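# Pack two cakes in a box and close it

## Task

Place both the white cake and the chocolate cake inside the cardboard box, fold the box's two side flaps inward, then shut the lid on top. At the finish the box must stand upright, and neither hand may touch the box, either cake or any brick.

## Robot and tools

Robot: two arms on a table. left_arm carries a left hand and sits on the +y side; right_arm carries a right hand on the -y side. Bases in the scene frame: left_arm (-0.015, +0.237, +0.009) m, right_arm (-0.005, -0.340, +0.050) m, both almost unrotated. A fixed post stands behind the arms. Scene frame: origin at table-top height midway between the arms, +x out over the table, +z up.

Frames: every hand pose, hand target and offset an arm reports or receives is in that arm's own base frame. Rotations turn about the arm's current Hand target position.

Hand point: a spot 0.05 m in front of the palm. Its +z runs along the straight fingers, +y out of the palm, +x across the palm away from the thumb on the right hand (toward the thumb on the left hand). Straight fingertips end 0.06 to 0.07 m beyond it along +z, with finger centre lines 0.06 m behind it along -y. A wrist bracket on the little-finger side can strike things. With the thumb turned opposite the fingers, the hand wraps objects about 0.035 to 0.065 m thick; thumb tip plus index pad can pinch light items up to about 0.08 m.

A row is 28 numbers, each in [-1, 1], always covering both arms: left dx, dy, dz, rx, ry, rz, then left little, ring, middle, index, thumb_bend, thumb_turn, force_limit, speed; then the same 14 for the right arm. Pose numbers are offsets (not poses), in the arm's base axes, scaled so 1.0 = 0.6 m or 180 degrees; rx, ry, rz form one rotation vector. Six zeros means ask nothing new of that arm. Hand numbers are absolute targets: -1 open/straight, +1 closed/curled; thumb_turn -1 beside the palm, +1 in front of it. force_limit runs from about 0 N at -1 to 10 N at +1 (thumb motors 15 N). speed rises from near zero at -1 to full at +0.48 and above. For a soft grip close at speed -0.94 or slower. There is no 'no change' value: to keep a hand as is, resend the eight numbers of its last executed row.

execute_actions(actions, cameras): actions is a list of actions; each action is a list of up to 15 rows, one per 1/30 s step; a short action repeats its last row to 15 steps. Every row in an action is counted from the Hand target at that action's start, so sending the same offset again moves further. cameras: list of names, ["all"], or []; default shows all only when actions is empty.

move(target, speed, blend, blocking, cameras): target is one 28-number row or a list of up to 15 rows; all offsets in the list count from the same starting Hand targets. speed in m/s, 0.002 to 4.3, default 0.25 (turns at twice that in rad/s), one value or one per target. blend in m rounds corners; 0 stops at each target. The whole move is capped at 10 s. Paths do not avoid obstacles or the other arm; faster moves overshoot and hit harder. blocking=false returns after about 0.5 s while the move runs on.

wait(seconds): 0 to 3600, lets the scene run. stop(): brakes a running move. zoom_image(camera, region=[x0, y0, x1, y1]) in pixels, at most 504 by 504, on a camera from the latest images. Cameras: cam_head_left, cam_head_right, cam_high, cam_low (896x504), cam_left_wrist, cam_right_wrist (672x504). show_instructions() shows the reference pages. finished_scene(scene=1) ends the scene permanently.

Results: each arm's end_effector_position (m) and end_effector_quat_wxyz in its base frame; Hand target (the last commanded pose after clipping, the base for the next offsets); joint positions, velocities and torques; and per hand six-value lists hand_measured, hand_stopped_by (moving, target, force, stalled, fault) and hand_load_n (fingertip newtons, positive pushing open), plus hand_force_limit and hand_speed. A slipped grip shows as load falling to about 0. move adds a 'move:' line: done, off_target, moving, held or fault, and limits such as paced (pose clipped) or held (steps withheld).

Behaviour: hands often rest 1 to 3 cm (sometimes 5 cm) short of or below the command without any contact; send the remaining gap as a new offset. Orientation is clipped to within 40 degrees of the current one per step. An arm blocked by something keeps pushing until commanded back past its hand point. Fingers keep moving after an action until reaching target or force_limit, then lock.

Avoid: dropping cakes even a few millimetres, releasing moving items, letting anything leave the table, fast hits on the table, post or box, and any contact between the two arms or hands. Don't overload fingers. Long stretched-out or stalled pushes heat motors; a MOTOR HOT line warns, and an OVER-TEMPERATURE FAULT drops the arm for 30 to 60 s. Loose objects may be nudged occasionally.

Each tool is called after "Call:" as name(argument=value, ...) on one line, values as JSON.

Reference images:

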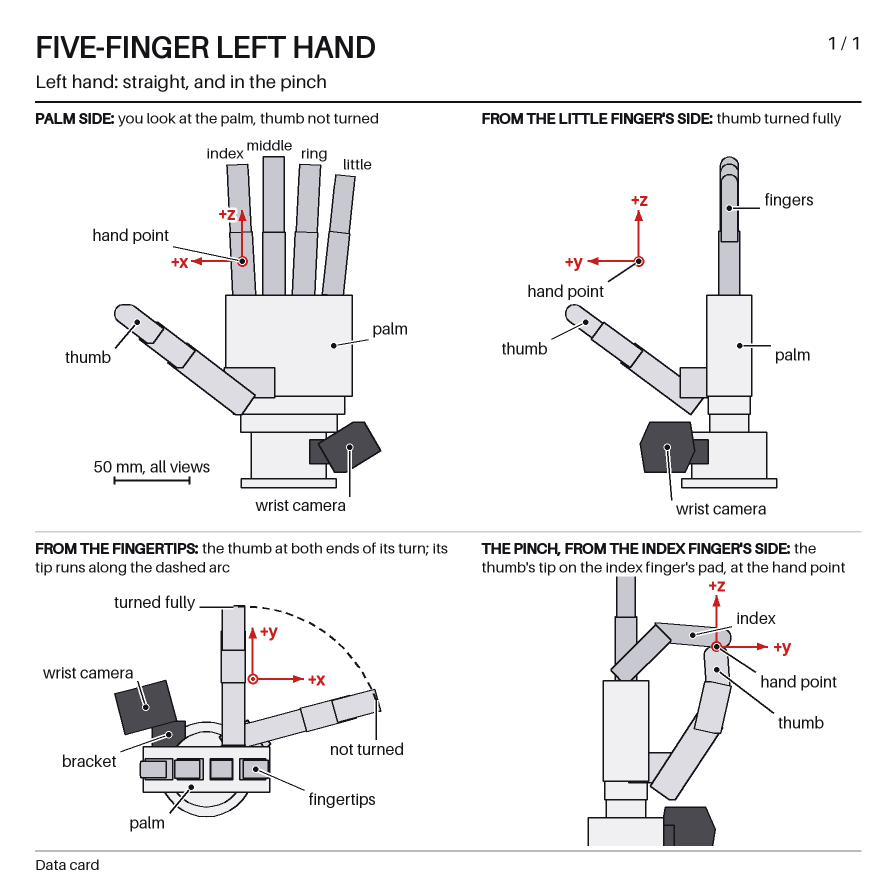

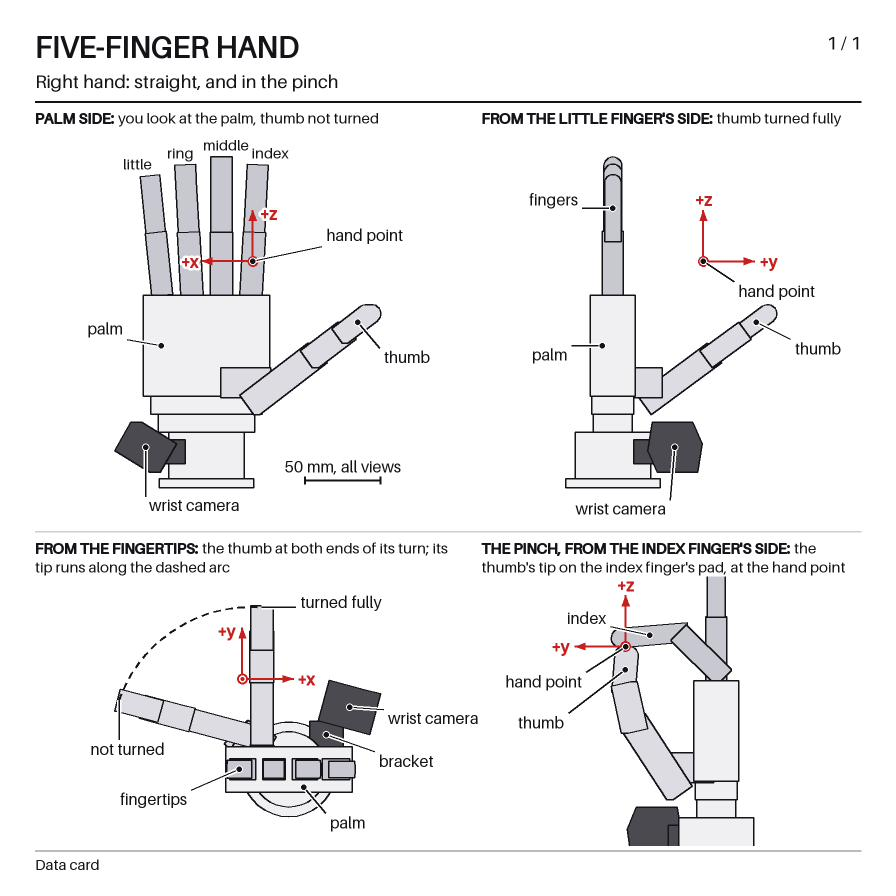

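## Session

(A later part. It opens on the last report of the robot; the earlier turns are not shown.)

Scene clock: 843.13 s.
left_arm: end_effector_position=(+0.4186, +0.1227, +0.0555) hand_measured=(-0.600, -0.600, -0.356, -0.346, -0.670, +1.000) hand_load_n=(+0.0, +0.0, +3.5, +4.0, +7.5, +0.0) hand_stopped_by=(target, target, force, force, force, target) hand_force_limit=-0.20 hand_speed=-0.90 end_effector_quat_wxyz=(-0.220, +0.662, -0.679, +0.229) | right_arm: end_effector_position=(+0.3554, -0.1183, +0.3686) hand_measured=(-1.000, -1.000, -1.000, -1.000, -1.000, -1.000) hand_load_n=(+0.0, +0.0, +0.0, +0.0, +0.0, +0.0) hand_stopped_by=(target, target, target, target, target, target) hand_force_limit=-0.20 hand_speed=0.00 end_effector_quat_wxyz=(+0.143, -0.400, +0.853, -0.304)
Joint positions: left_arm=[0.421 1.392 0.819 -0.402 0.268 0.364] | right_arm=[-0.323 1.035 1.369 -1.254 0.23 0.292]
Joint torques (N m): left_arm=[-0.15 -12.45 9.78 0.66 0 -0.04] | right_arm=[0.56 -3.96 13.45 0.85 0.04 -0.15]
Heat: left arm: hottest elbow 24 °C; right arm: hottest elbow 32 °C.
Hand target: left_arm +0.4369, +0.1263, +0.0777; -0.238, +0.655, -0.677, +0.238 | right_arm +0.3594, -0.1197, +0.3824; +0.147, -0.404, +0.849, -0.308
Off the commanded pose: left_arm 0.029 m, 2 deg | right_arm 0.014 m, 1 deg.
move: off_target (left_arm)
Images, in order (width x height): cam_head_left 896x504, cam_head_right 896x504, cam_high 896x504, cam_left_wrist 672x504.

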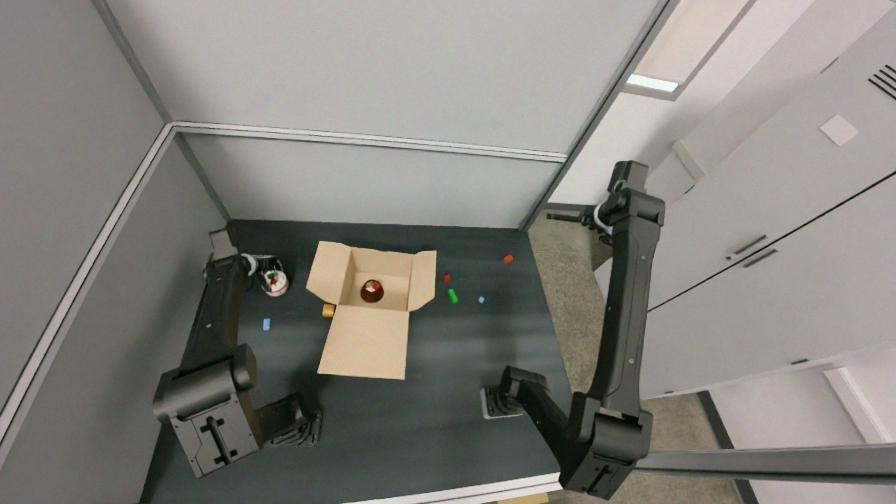

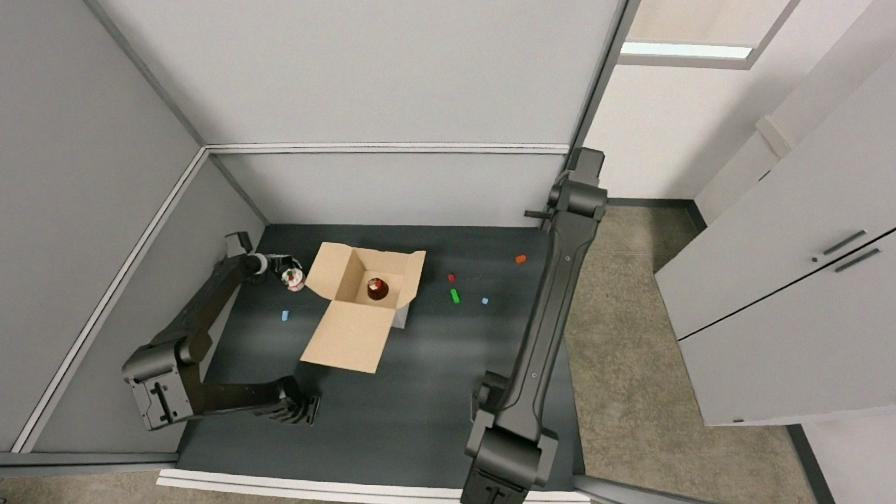

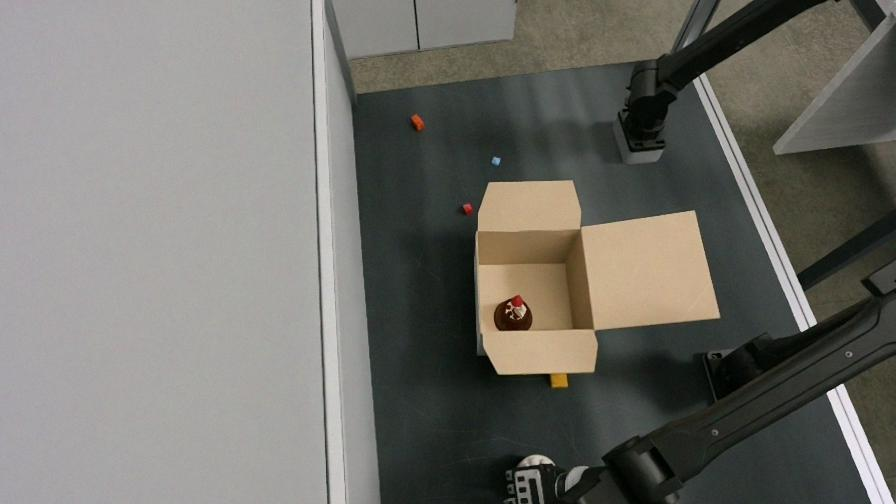

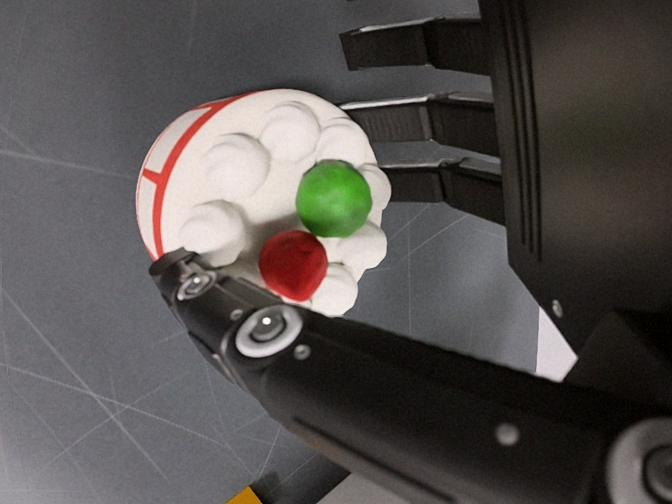

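Call:
move(target=[0,0,0.08,0,0,0,-0.6,-0.6,-0.2,-0.2,-0.4,1,-0.2,-0.9, 0,0,0,0,0,0,-1,-1,-1,-1,-1,-1,-0.2,0], cameras=["cam_left_wrist","cam_head_left","cam_high","cam_head_right"], speed=0.06)

Call:
zoom_image(camera="cam_head_right", region=[240, 200, 360, 310])

Scene clock: 850.07 s.
left_arm: end_effector_position=(+0.4201, +0.1234, +0.1016) hand_measured=(-0.600, -0.600, -0.356, -0.346, -0.670, +1.000) hand_load_n=(+0.0, +0.0, +3.5, +4.0, +7.5, +0.0) hand_stopped_by=(target, target, force, force, force, target) hand_force_limit=-0.20 hand_speed=-0.90 end_effector_quat_wxyz=(-0.219, +0.662, -0.679, +0.229) | right_arm: end_effector_position=(+0.3554, -0.1183, +0.3686) hand_measured=(-1.000, -1.000, -1.000, -1.000, -1.000, -1.000) hand_load_n=(+0.0, +0.0, +0.0, +0.0, +0.0, +0.0) hand_stopped_by=(target, target, target, target, target, target) hand_force_limit=-0.20 hand_speed=0.00 end_effector_quat_wxyz=(+0.143, -0.400, +0.853, -0.304)
Joint positions: left_arm=[0.421 1.331 0.898 -0.544 0.268 0.364] | right_arm=[-0.323 1.035 1.369 -1.254 0.23 0.292]
Joint torques (N m): left_arm=[-0.21 -11.63 10.44 0.94 0.06 -0.08] | right_arm=[0.73 -3.9 13.44 0.8 0.04 -0.16]
Heat: left arm: hottest elbow 25 °C; right arm: hottest elbow 32 °C.
Hand target: left_arm +0.4370, +0.1263, +0.1258; -0.238, +0.655, -0.677, +0.238 | right_arm +0.3594, -0.1197, +0.3824; +0.147, -0.404, +0.849, -0.308
Off the commanded pose: left_arm 0.029 m, 3 deg | right_arm 0.014 m, 1 deg.
move: off_target (left_arm)
Images, in order (width x height): cam_head_left 896x504, cam_head_right 896x504, cam_high 896x504, cam_left_wrist 672x504.

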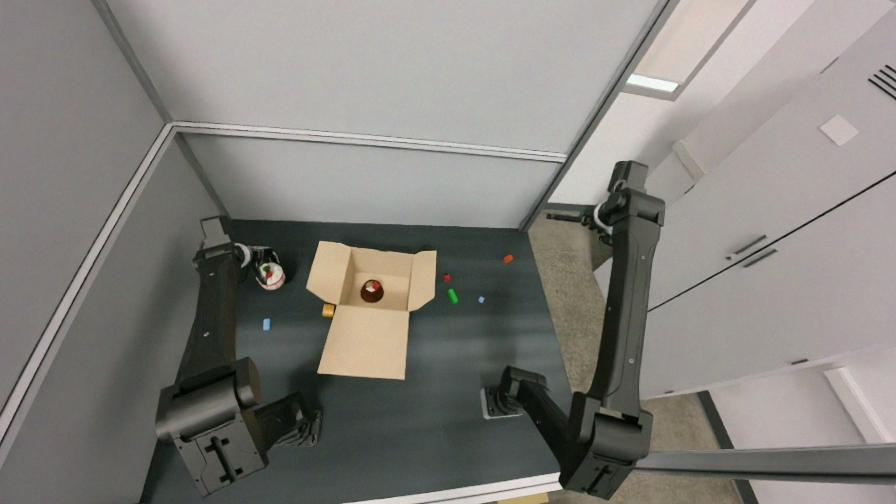

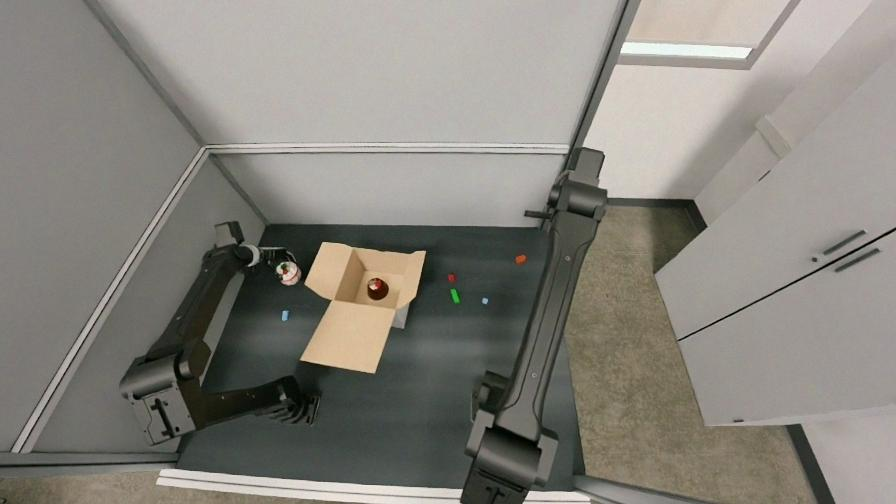

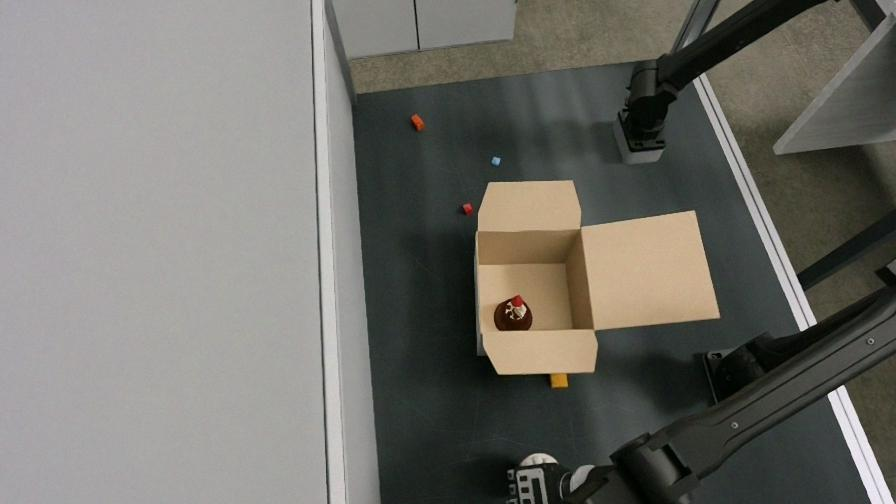

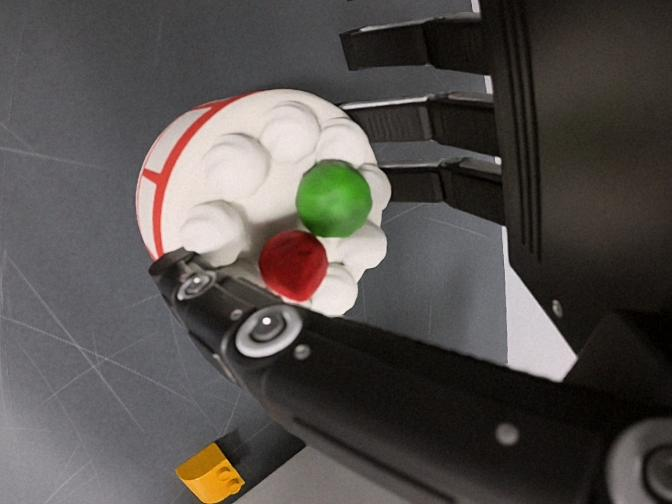

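Scaled by 4.200.

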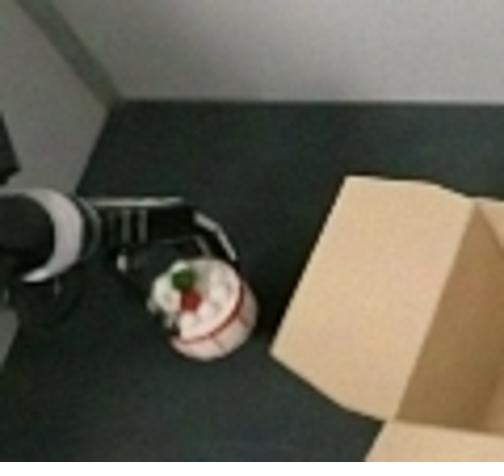

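Call:
zoom_image(camera="cam_high", region=[440, 150, 640, 400])

Call:
zoom_image(camera="cam_head_left", region=[290, 200, 450, 330])

Call:
zoom_image(camera="cam_head_right", region=[290, 200, 450, 330])

Scaled by 2.016.

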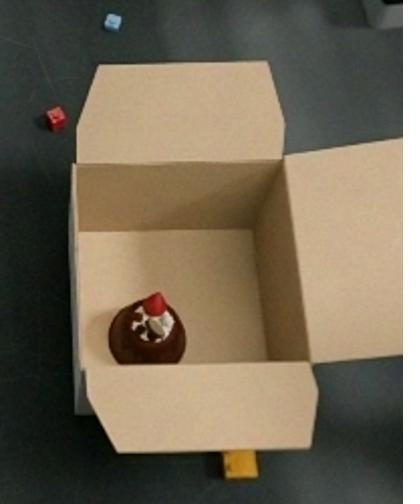

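Scaled by 3.150.

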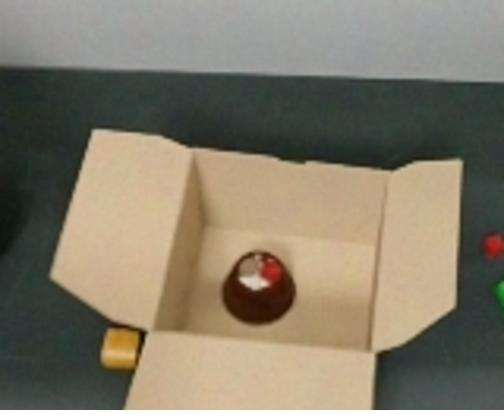

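Scaled by 3.150.

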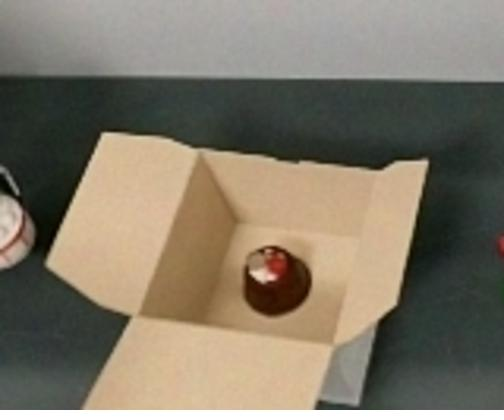

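Call:
move(target=[[0,0,0,0,0,0,0.98,-0.6,-0.2,-0.2,-0.4,1,-0.2,-0.5, 0,0,0,0,0,0,-1,-1,-1,-1,-1,1,0,0.2],[0,0,0,0,0,0,0.98,-0.6,-0.2,-0.2,-0.4,1,-0.2,-0.5, -0.1095,0.692,-0.137,-0.098,0.2484,0.6405,-1,-1,-1,-1,1,1,0,0.2]], cameras=["all"], speed=0.2)

Scene clock: 953.23 s.
left_arm: end_effector_position=(+0.4201, +0.1234, +0.1016) hand_measured=(+0.980, -0.600, -0.356, -0.346, -0.670, +1.000) hand_load_n=(+0.0, +0.0, +3.5, +4.5, +7.5, +0.0) hand_stopped_by=(target, target, force, force, force, target) hand_force_limit=-0.20 hand_speed=-0.50 end_effector_quat_wxyz=(-0.219, +0.662, -0.679, +0.229) | right_arm: end_effector_position=(+0.2871, +0.2884, +0.2939) hand_measured=(-1.000, -1.000, -1.000, -1.000, +0.974, +1.000) hand_load_n=(+0.0, +0.0, +0.0, +0.0, +13.0, +1.5) hand_stopped_by=(target, target, target, target, force, target) hand_force_limit=0.00 hand_speed=0.20 end_effector_quat_wxyz=(-0.010, +0.997, -0.077, +0.010)
Joint positions: left_arm=[0.421 1.331 0.898 -0.544 0.268 0.364] | right_arm=[0.812 1.566 1.709 -1.685 0.003 -0.605]
Joint torques (N m): left_arm=[-0.91 -11.99 10.74 0.81 0 -0.07] | right_arm=[0.85 -9.82 12.83 -0.18 -0.06 -0.18]
Heat: left arm: hottest elbow 29 °C; right arm: hottest elbow 33 °C.
Hand target: left_arm +0.4370, +0.1263, +0.1258; -0.238, +0.655, -0.677, +0.238 | right_arm +0.2936, +0.2955, +0.3004; +0.000, +0.998, -0.070, +0.000
Off the commanded pose: left_arm 0.030 m, 3 deg | right_arm 0.012 m, 2 deg.
joint sent to its limit (right arm) — joint 4 (wrist pitch), lower limit. The joint targets still meet the commanded pose.
move: off_target (right_arm); target 2's new numbers were sent with right_arm's hand 0.012 m and 2 deg from that target

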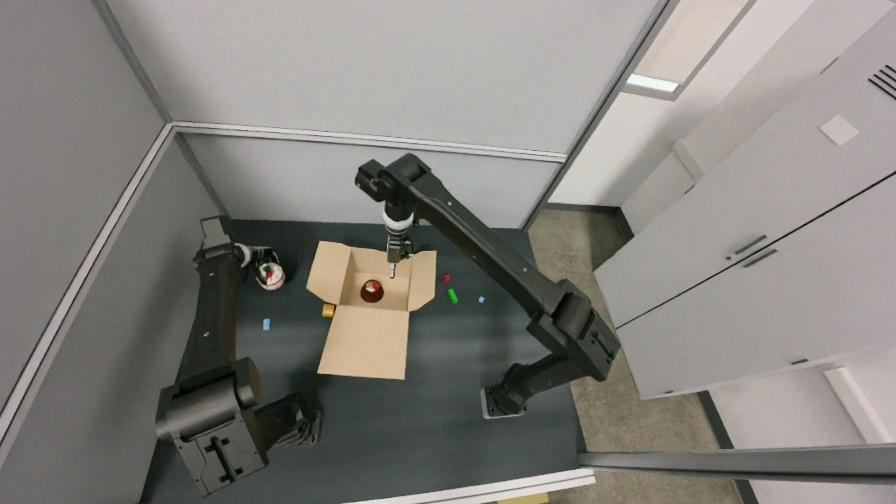

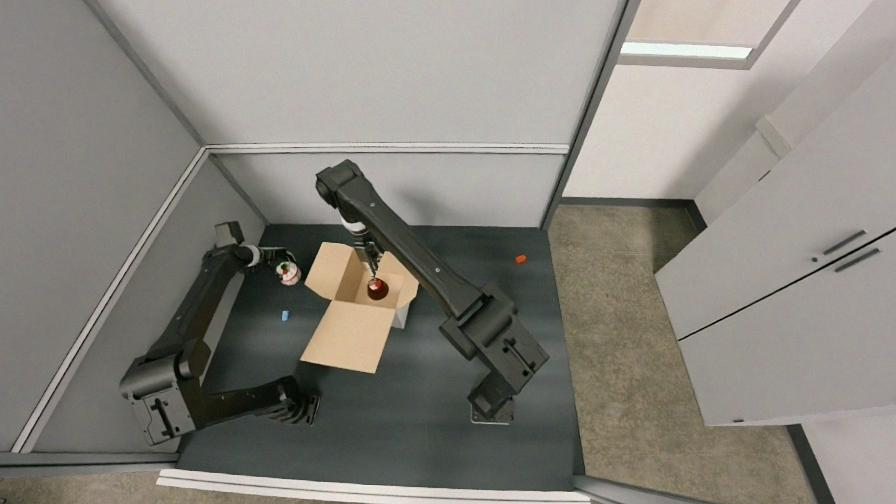

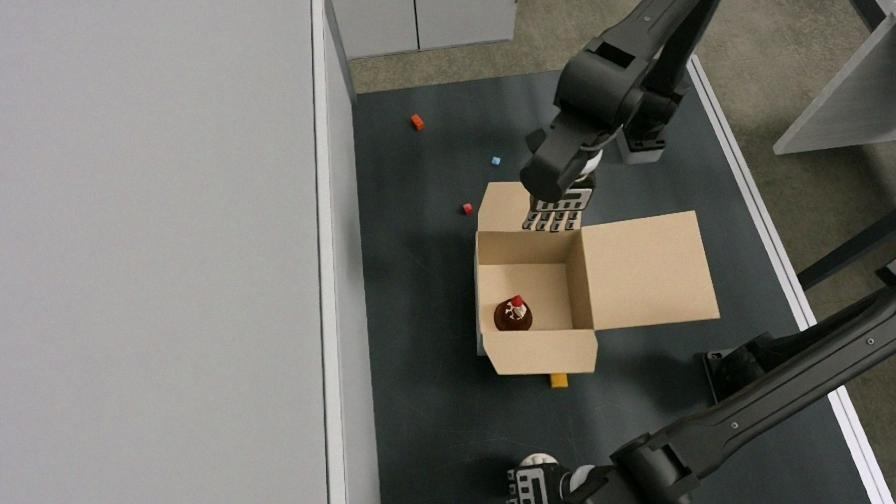

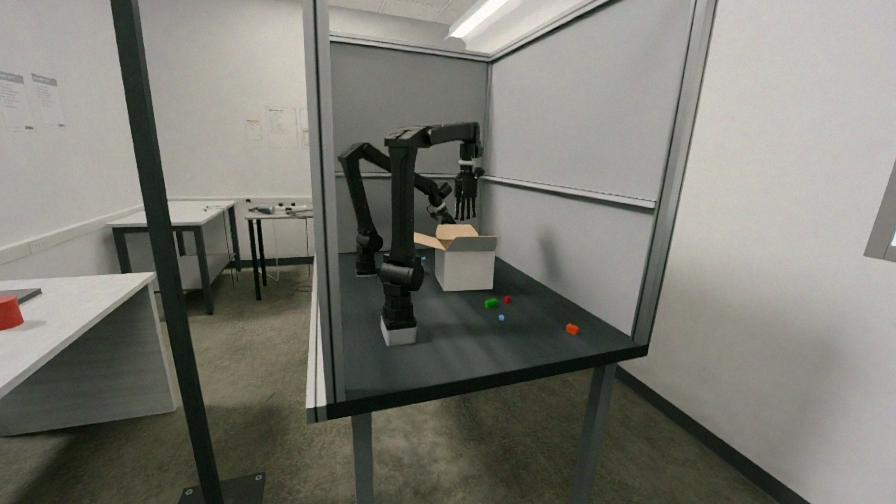

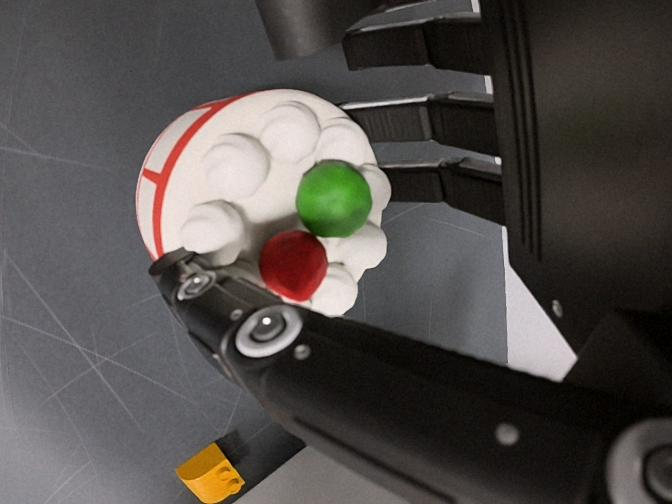

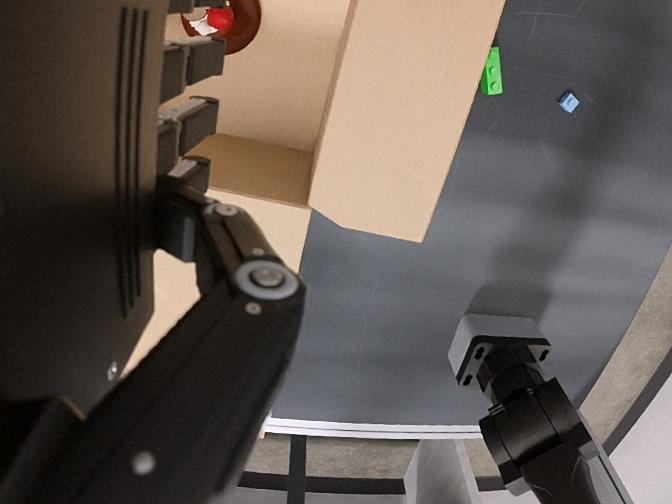

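Call:
move(target=[0,0,0,0,0,0,0.98,-0.6,-0.2,-0.2,-0.4,1,-0.2,-0.5, 0.0,0.02,-0.13,0,0,0,-1,-1,-1,-1,0.8,1,0,0.2], cameras=["cam_high","cam_head_left","cam_head_right","cam_right_wrist","cam_low"], speed=0.12)

Call:
zoom_image(camera="cam_high", region=[440, 150, 640, 400])

Call:
zoom_image(camera="cam_head_left", region=[290, 200, 450, 330])

Call:
zoom_image(camera="cam_head_right", region=[290, 200, 450, 330])

Scene clock: 963.93 s.
left_arm: end_effector_position=(+0.4201, +0.1234, +0.1016) hand_measured=(+0.980, -0.600, -0.356, -0.346, -0.670, +1.000) hand_load_n=(+0.0, -0.5, +3.5, +4.0, +7.5, +0.0) hand_stopped_by=(target, target, force, force, force, target) hand_force_limit=-0.20 hand_speed=-0.50 end_effector_quat_wxyz=(-0.219, +0.662, -0.679, +0.229) | right_arm: end_effector_position=(+0.2927, +0.3014, +0.2302) hand_measured=(-1.000, -1.000, -1.000, -1.000, +0.800, +1.000) hand_load_n=(+0.0, +0.0, +0.0, +0.0, +0.0, +0.0) hand_stopped_by=(target, target, target, target, target, target) hand_force_limit=0.00 hand_speed=0.20 end_effector_quat_wxyz=(-0.001, +0.997, -0.071, +0.003)
Joint positions: left_arm=[0.421 1.331 0.898 -0.544 0.268 0.364] | right_arm=[0.824 1.608 1.587 -1.545 0.003 -0.605]
Joint torques (N m): left_arm=[-0.85 -11.22 10.59 0.94 0.05 0] | right_arm=[1.49 -11.11 9.32 0.79 -0.09 -0.01]
Heat: left arm: hottest elbow 29 °C; right arm: hottest elbow 34 °C.
Hand target: left_arm +0.4370, +0.1263, +0.1258; -0.238, +0.655, -0.677, +0.238 | right_arm +0.2936, +0.3074, +0.2223; +0.000, +0.998, -0.070, +0.000
Off the commanded pose: left_arm 0.030 m, 3 deg | right_arm 0.010 m, 0 deg.
move: done
Images, in order (width x height): cam_head_left 896x504, cam_head_right 896x504, cam_high 896x504, cam_low 896x504, cam_right_wrist 672x504.

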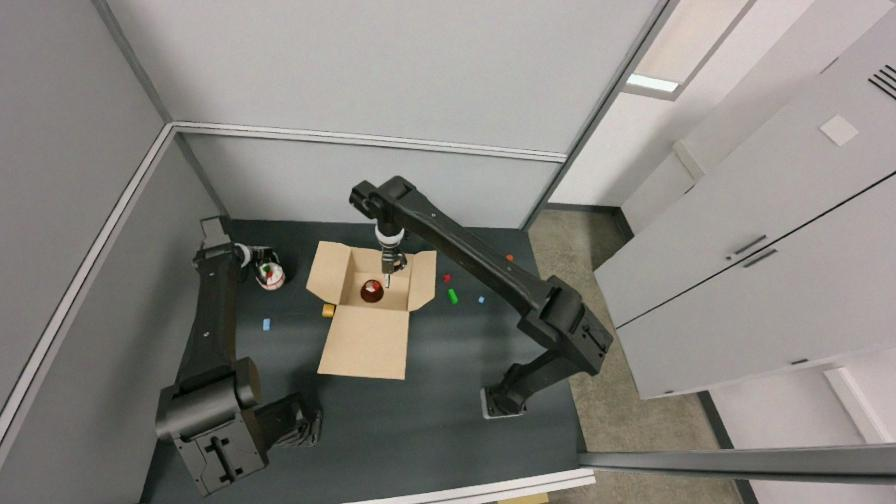

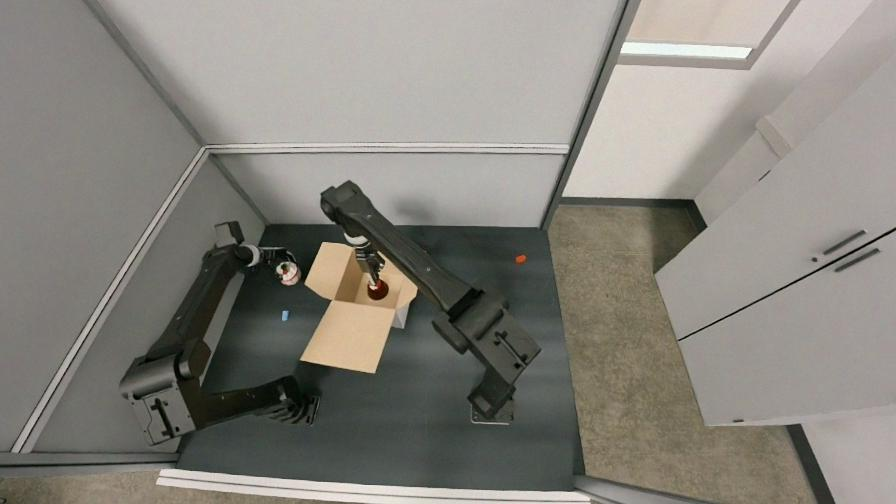

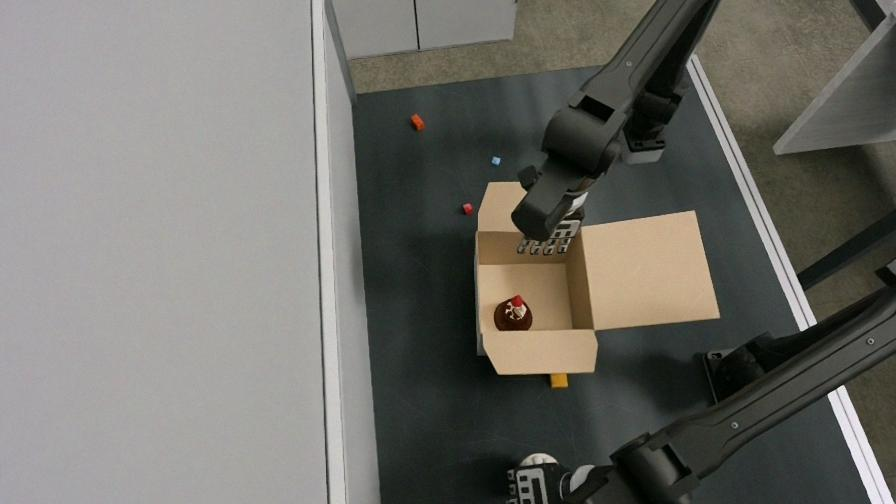

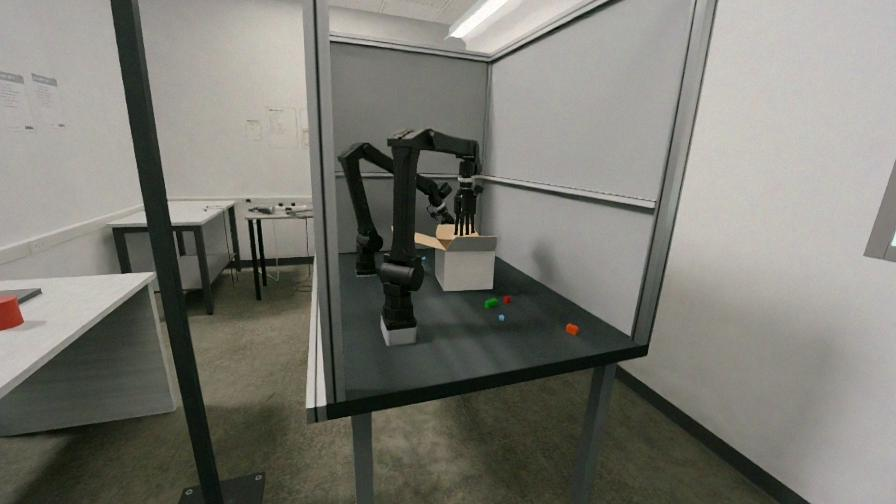

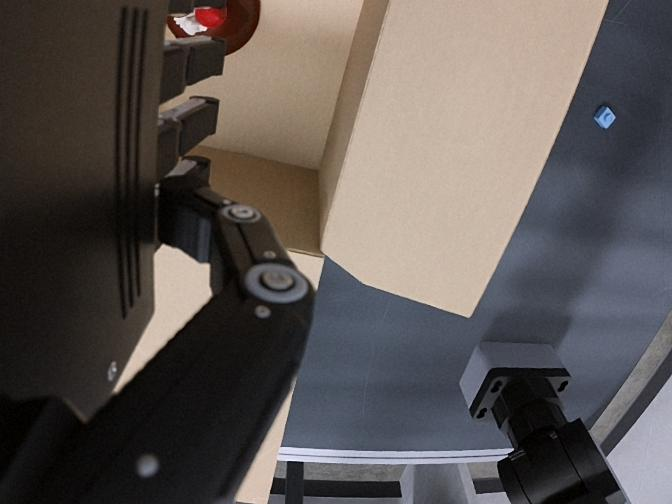

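Scaled by 2.016.

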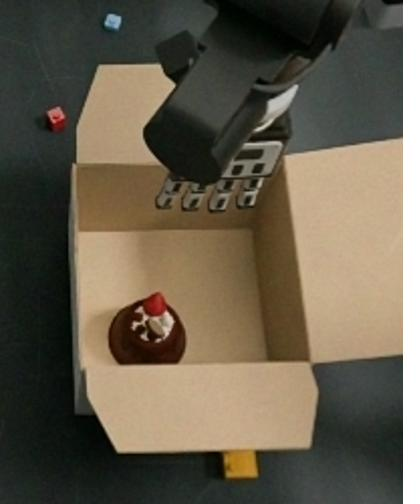

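Scaled by 3.150.

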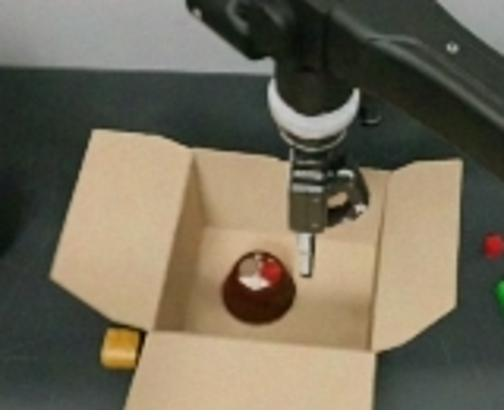

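Scaled by 3.150.

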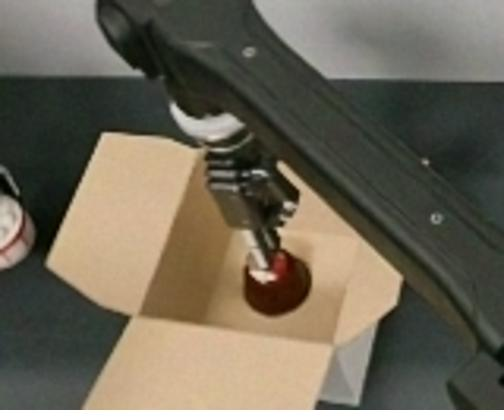

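Call:
move(target=[0,0,0,0,0,0,0.98,-0.6,-0.2,-0.2,-0.4,1,-0.2,-0.5, 0.013,-0.013,-0.15,0,0,0,-1,-1,-1,-1,0.8,1,0,0.2], cameras=["cam_high","cam_head_left","cam_head_right","cam_right_wrist","cam_low"], speed=0.1)

Call:
zoom_image(camera="cam_high", region=[440, 150, 640, 400])

Call:
zoom_image(camera="cam_head_left", region=[290, 200, 450, 330])

Call:
zoom_image(camera="cam_head_right", region=[290, 200, 450, 330])

Scene clock: 982.27 s.
left_arm: end_effector_position=(+0.4201, +0.1234, +0.1016) hand_measured=(+0.980, -0.600, -0.356, -0.346, -0.670, +1.000) hand_load_n=(+0.0, +0.0, +3.5, +4.0, +7.5, +0.0) hand_stopped_by=(target, target, force, force, force, target) hand_force_limit=-0.20 hand_speed=-0.50 end_effector_quat_wxyz=(-0.219, +0.662, -0.679, +0.229) | right_arm: end_effector_position=(+0.2972, +0.2992, +0.1417) hand_measured=(-1.000, -1.000, -1.000, -1.000, +0.800, +1.000) hand_load_n=(+0.5, +0.0, +0.0, +0.0, +0.0, +0.0) hand_stopped_by=(target, target, target, target, target, target) hand_force_limit=0.00 hand_speed=0.20 end_effector_quat_wxyz=(-0.003, +0.997, -0.073, +0.004)
Joint positions: left_arm=[0.421 1.331 0.898 -0.544 0.268 0.364] | right_arm=[0.813 1.64 1.393 -1.315 0.003 -0.611]
Joint torques (N m): left_arm=[-0.85 -12.22 10.45 1.16 0.01 0.02] | right_arm=[0.03 -11.22 8.99 0.76 -0.09 -0.19]
Heat: left arm: hottest elbow 29 °C; right arm: hottest elbow 33 °C.
Hand target: left_arm +0.4370, +0.1263, +0.1258; -0.238, +0.655, -0.677, +0.238 | right_arm +0.3015, +0.2997, +0.1323; +0.000, +0.998, -0.070, +0.000
Off the commanded pose: left_arm 0.030 m, 3 deg | right_arm 0.010 m, 1 deg.
move: done
Images, in order (width x height): cam_head_left 896x504, cam_head_right 896x504, cam_high 896x504, cam_low 896x504, cam_right_wrist 672x504.

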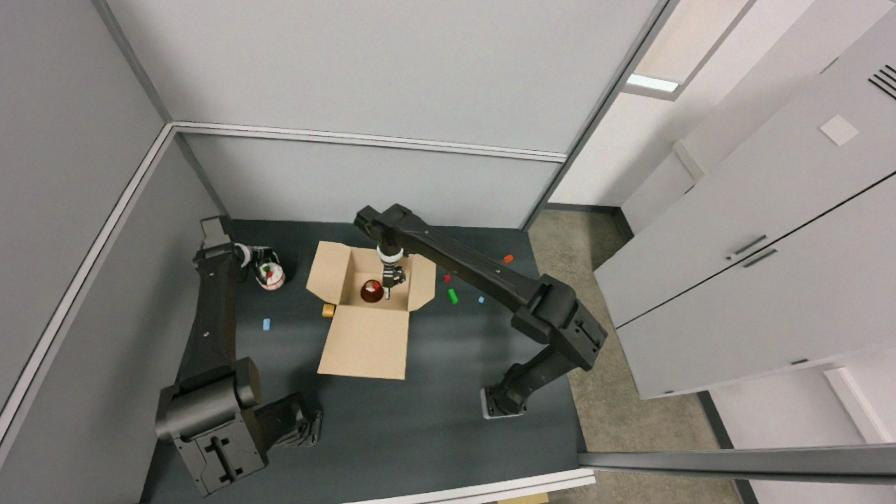

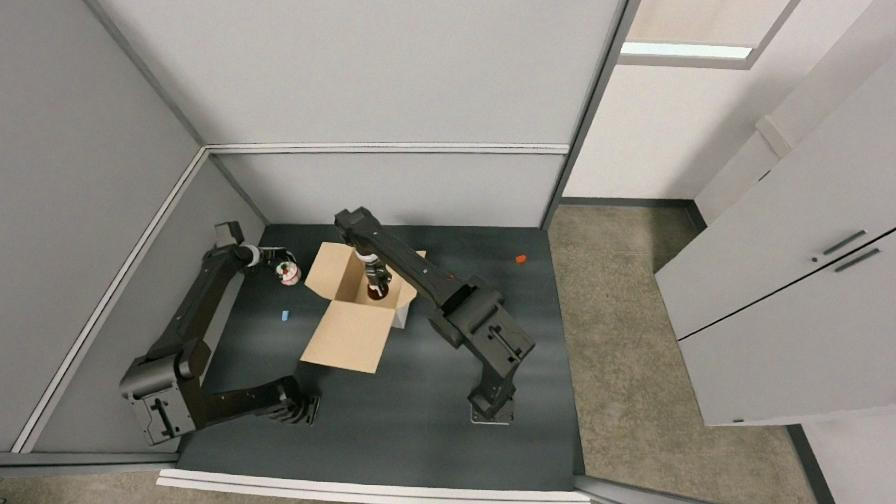

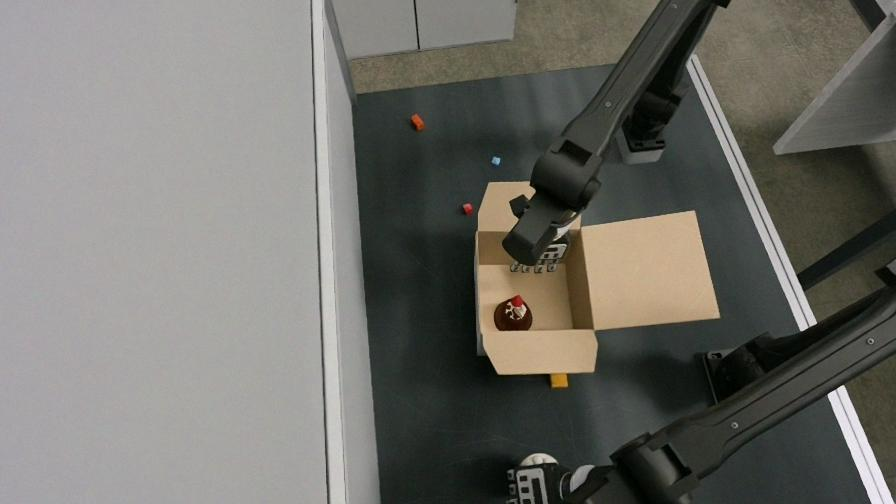

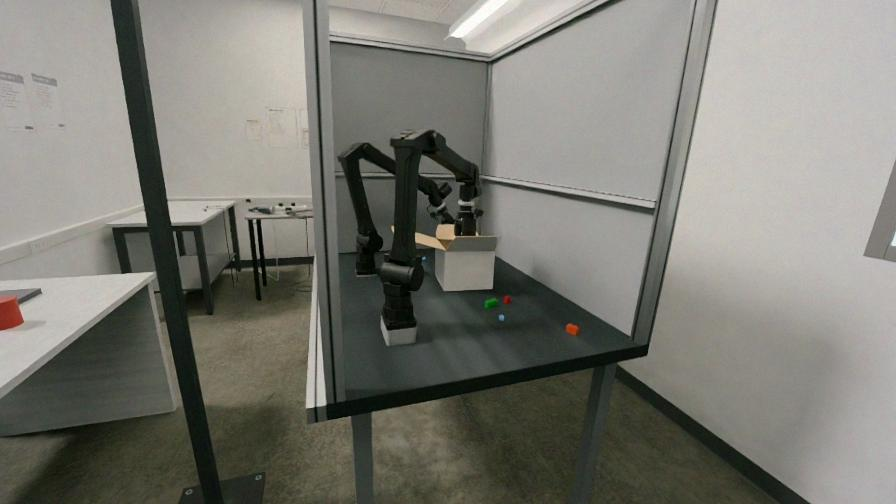

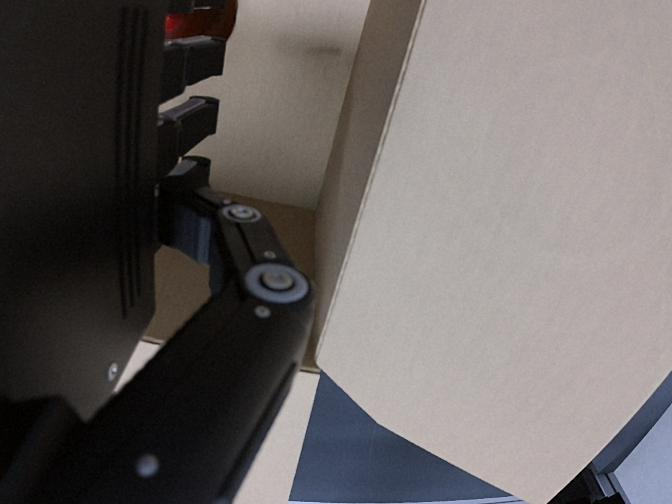

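Scaled by 2.016.

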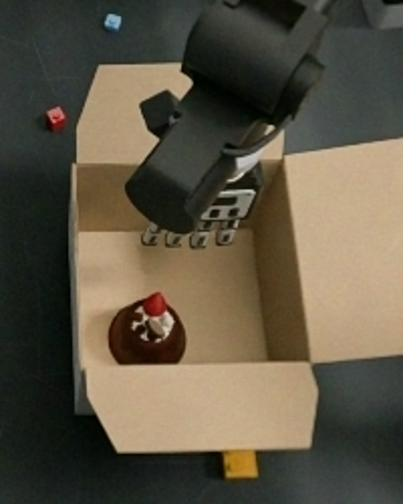

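Scaled by 3.150.

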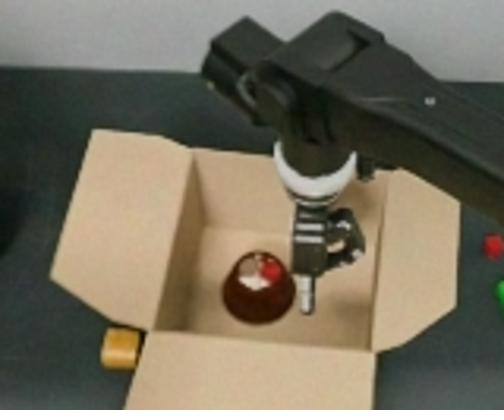

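Scaled by 3.150.

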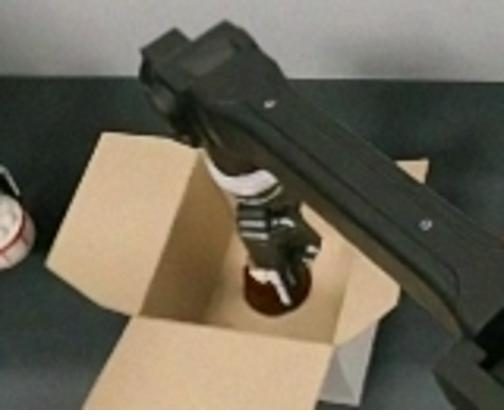

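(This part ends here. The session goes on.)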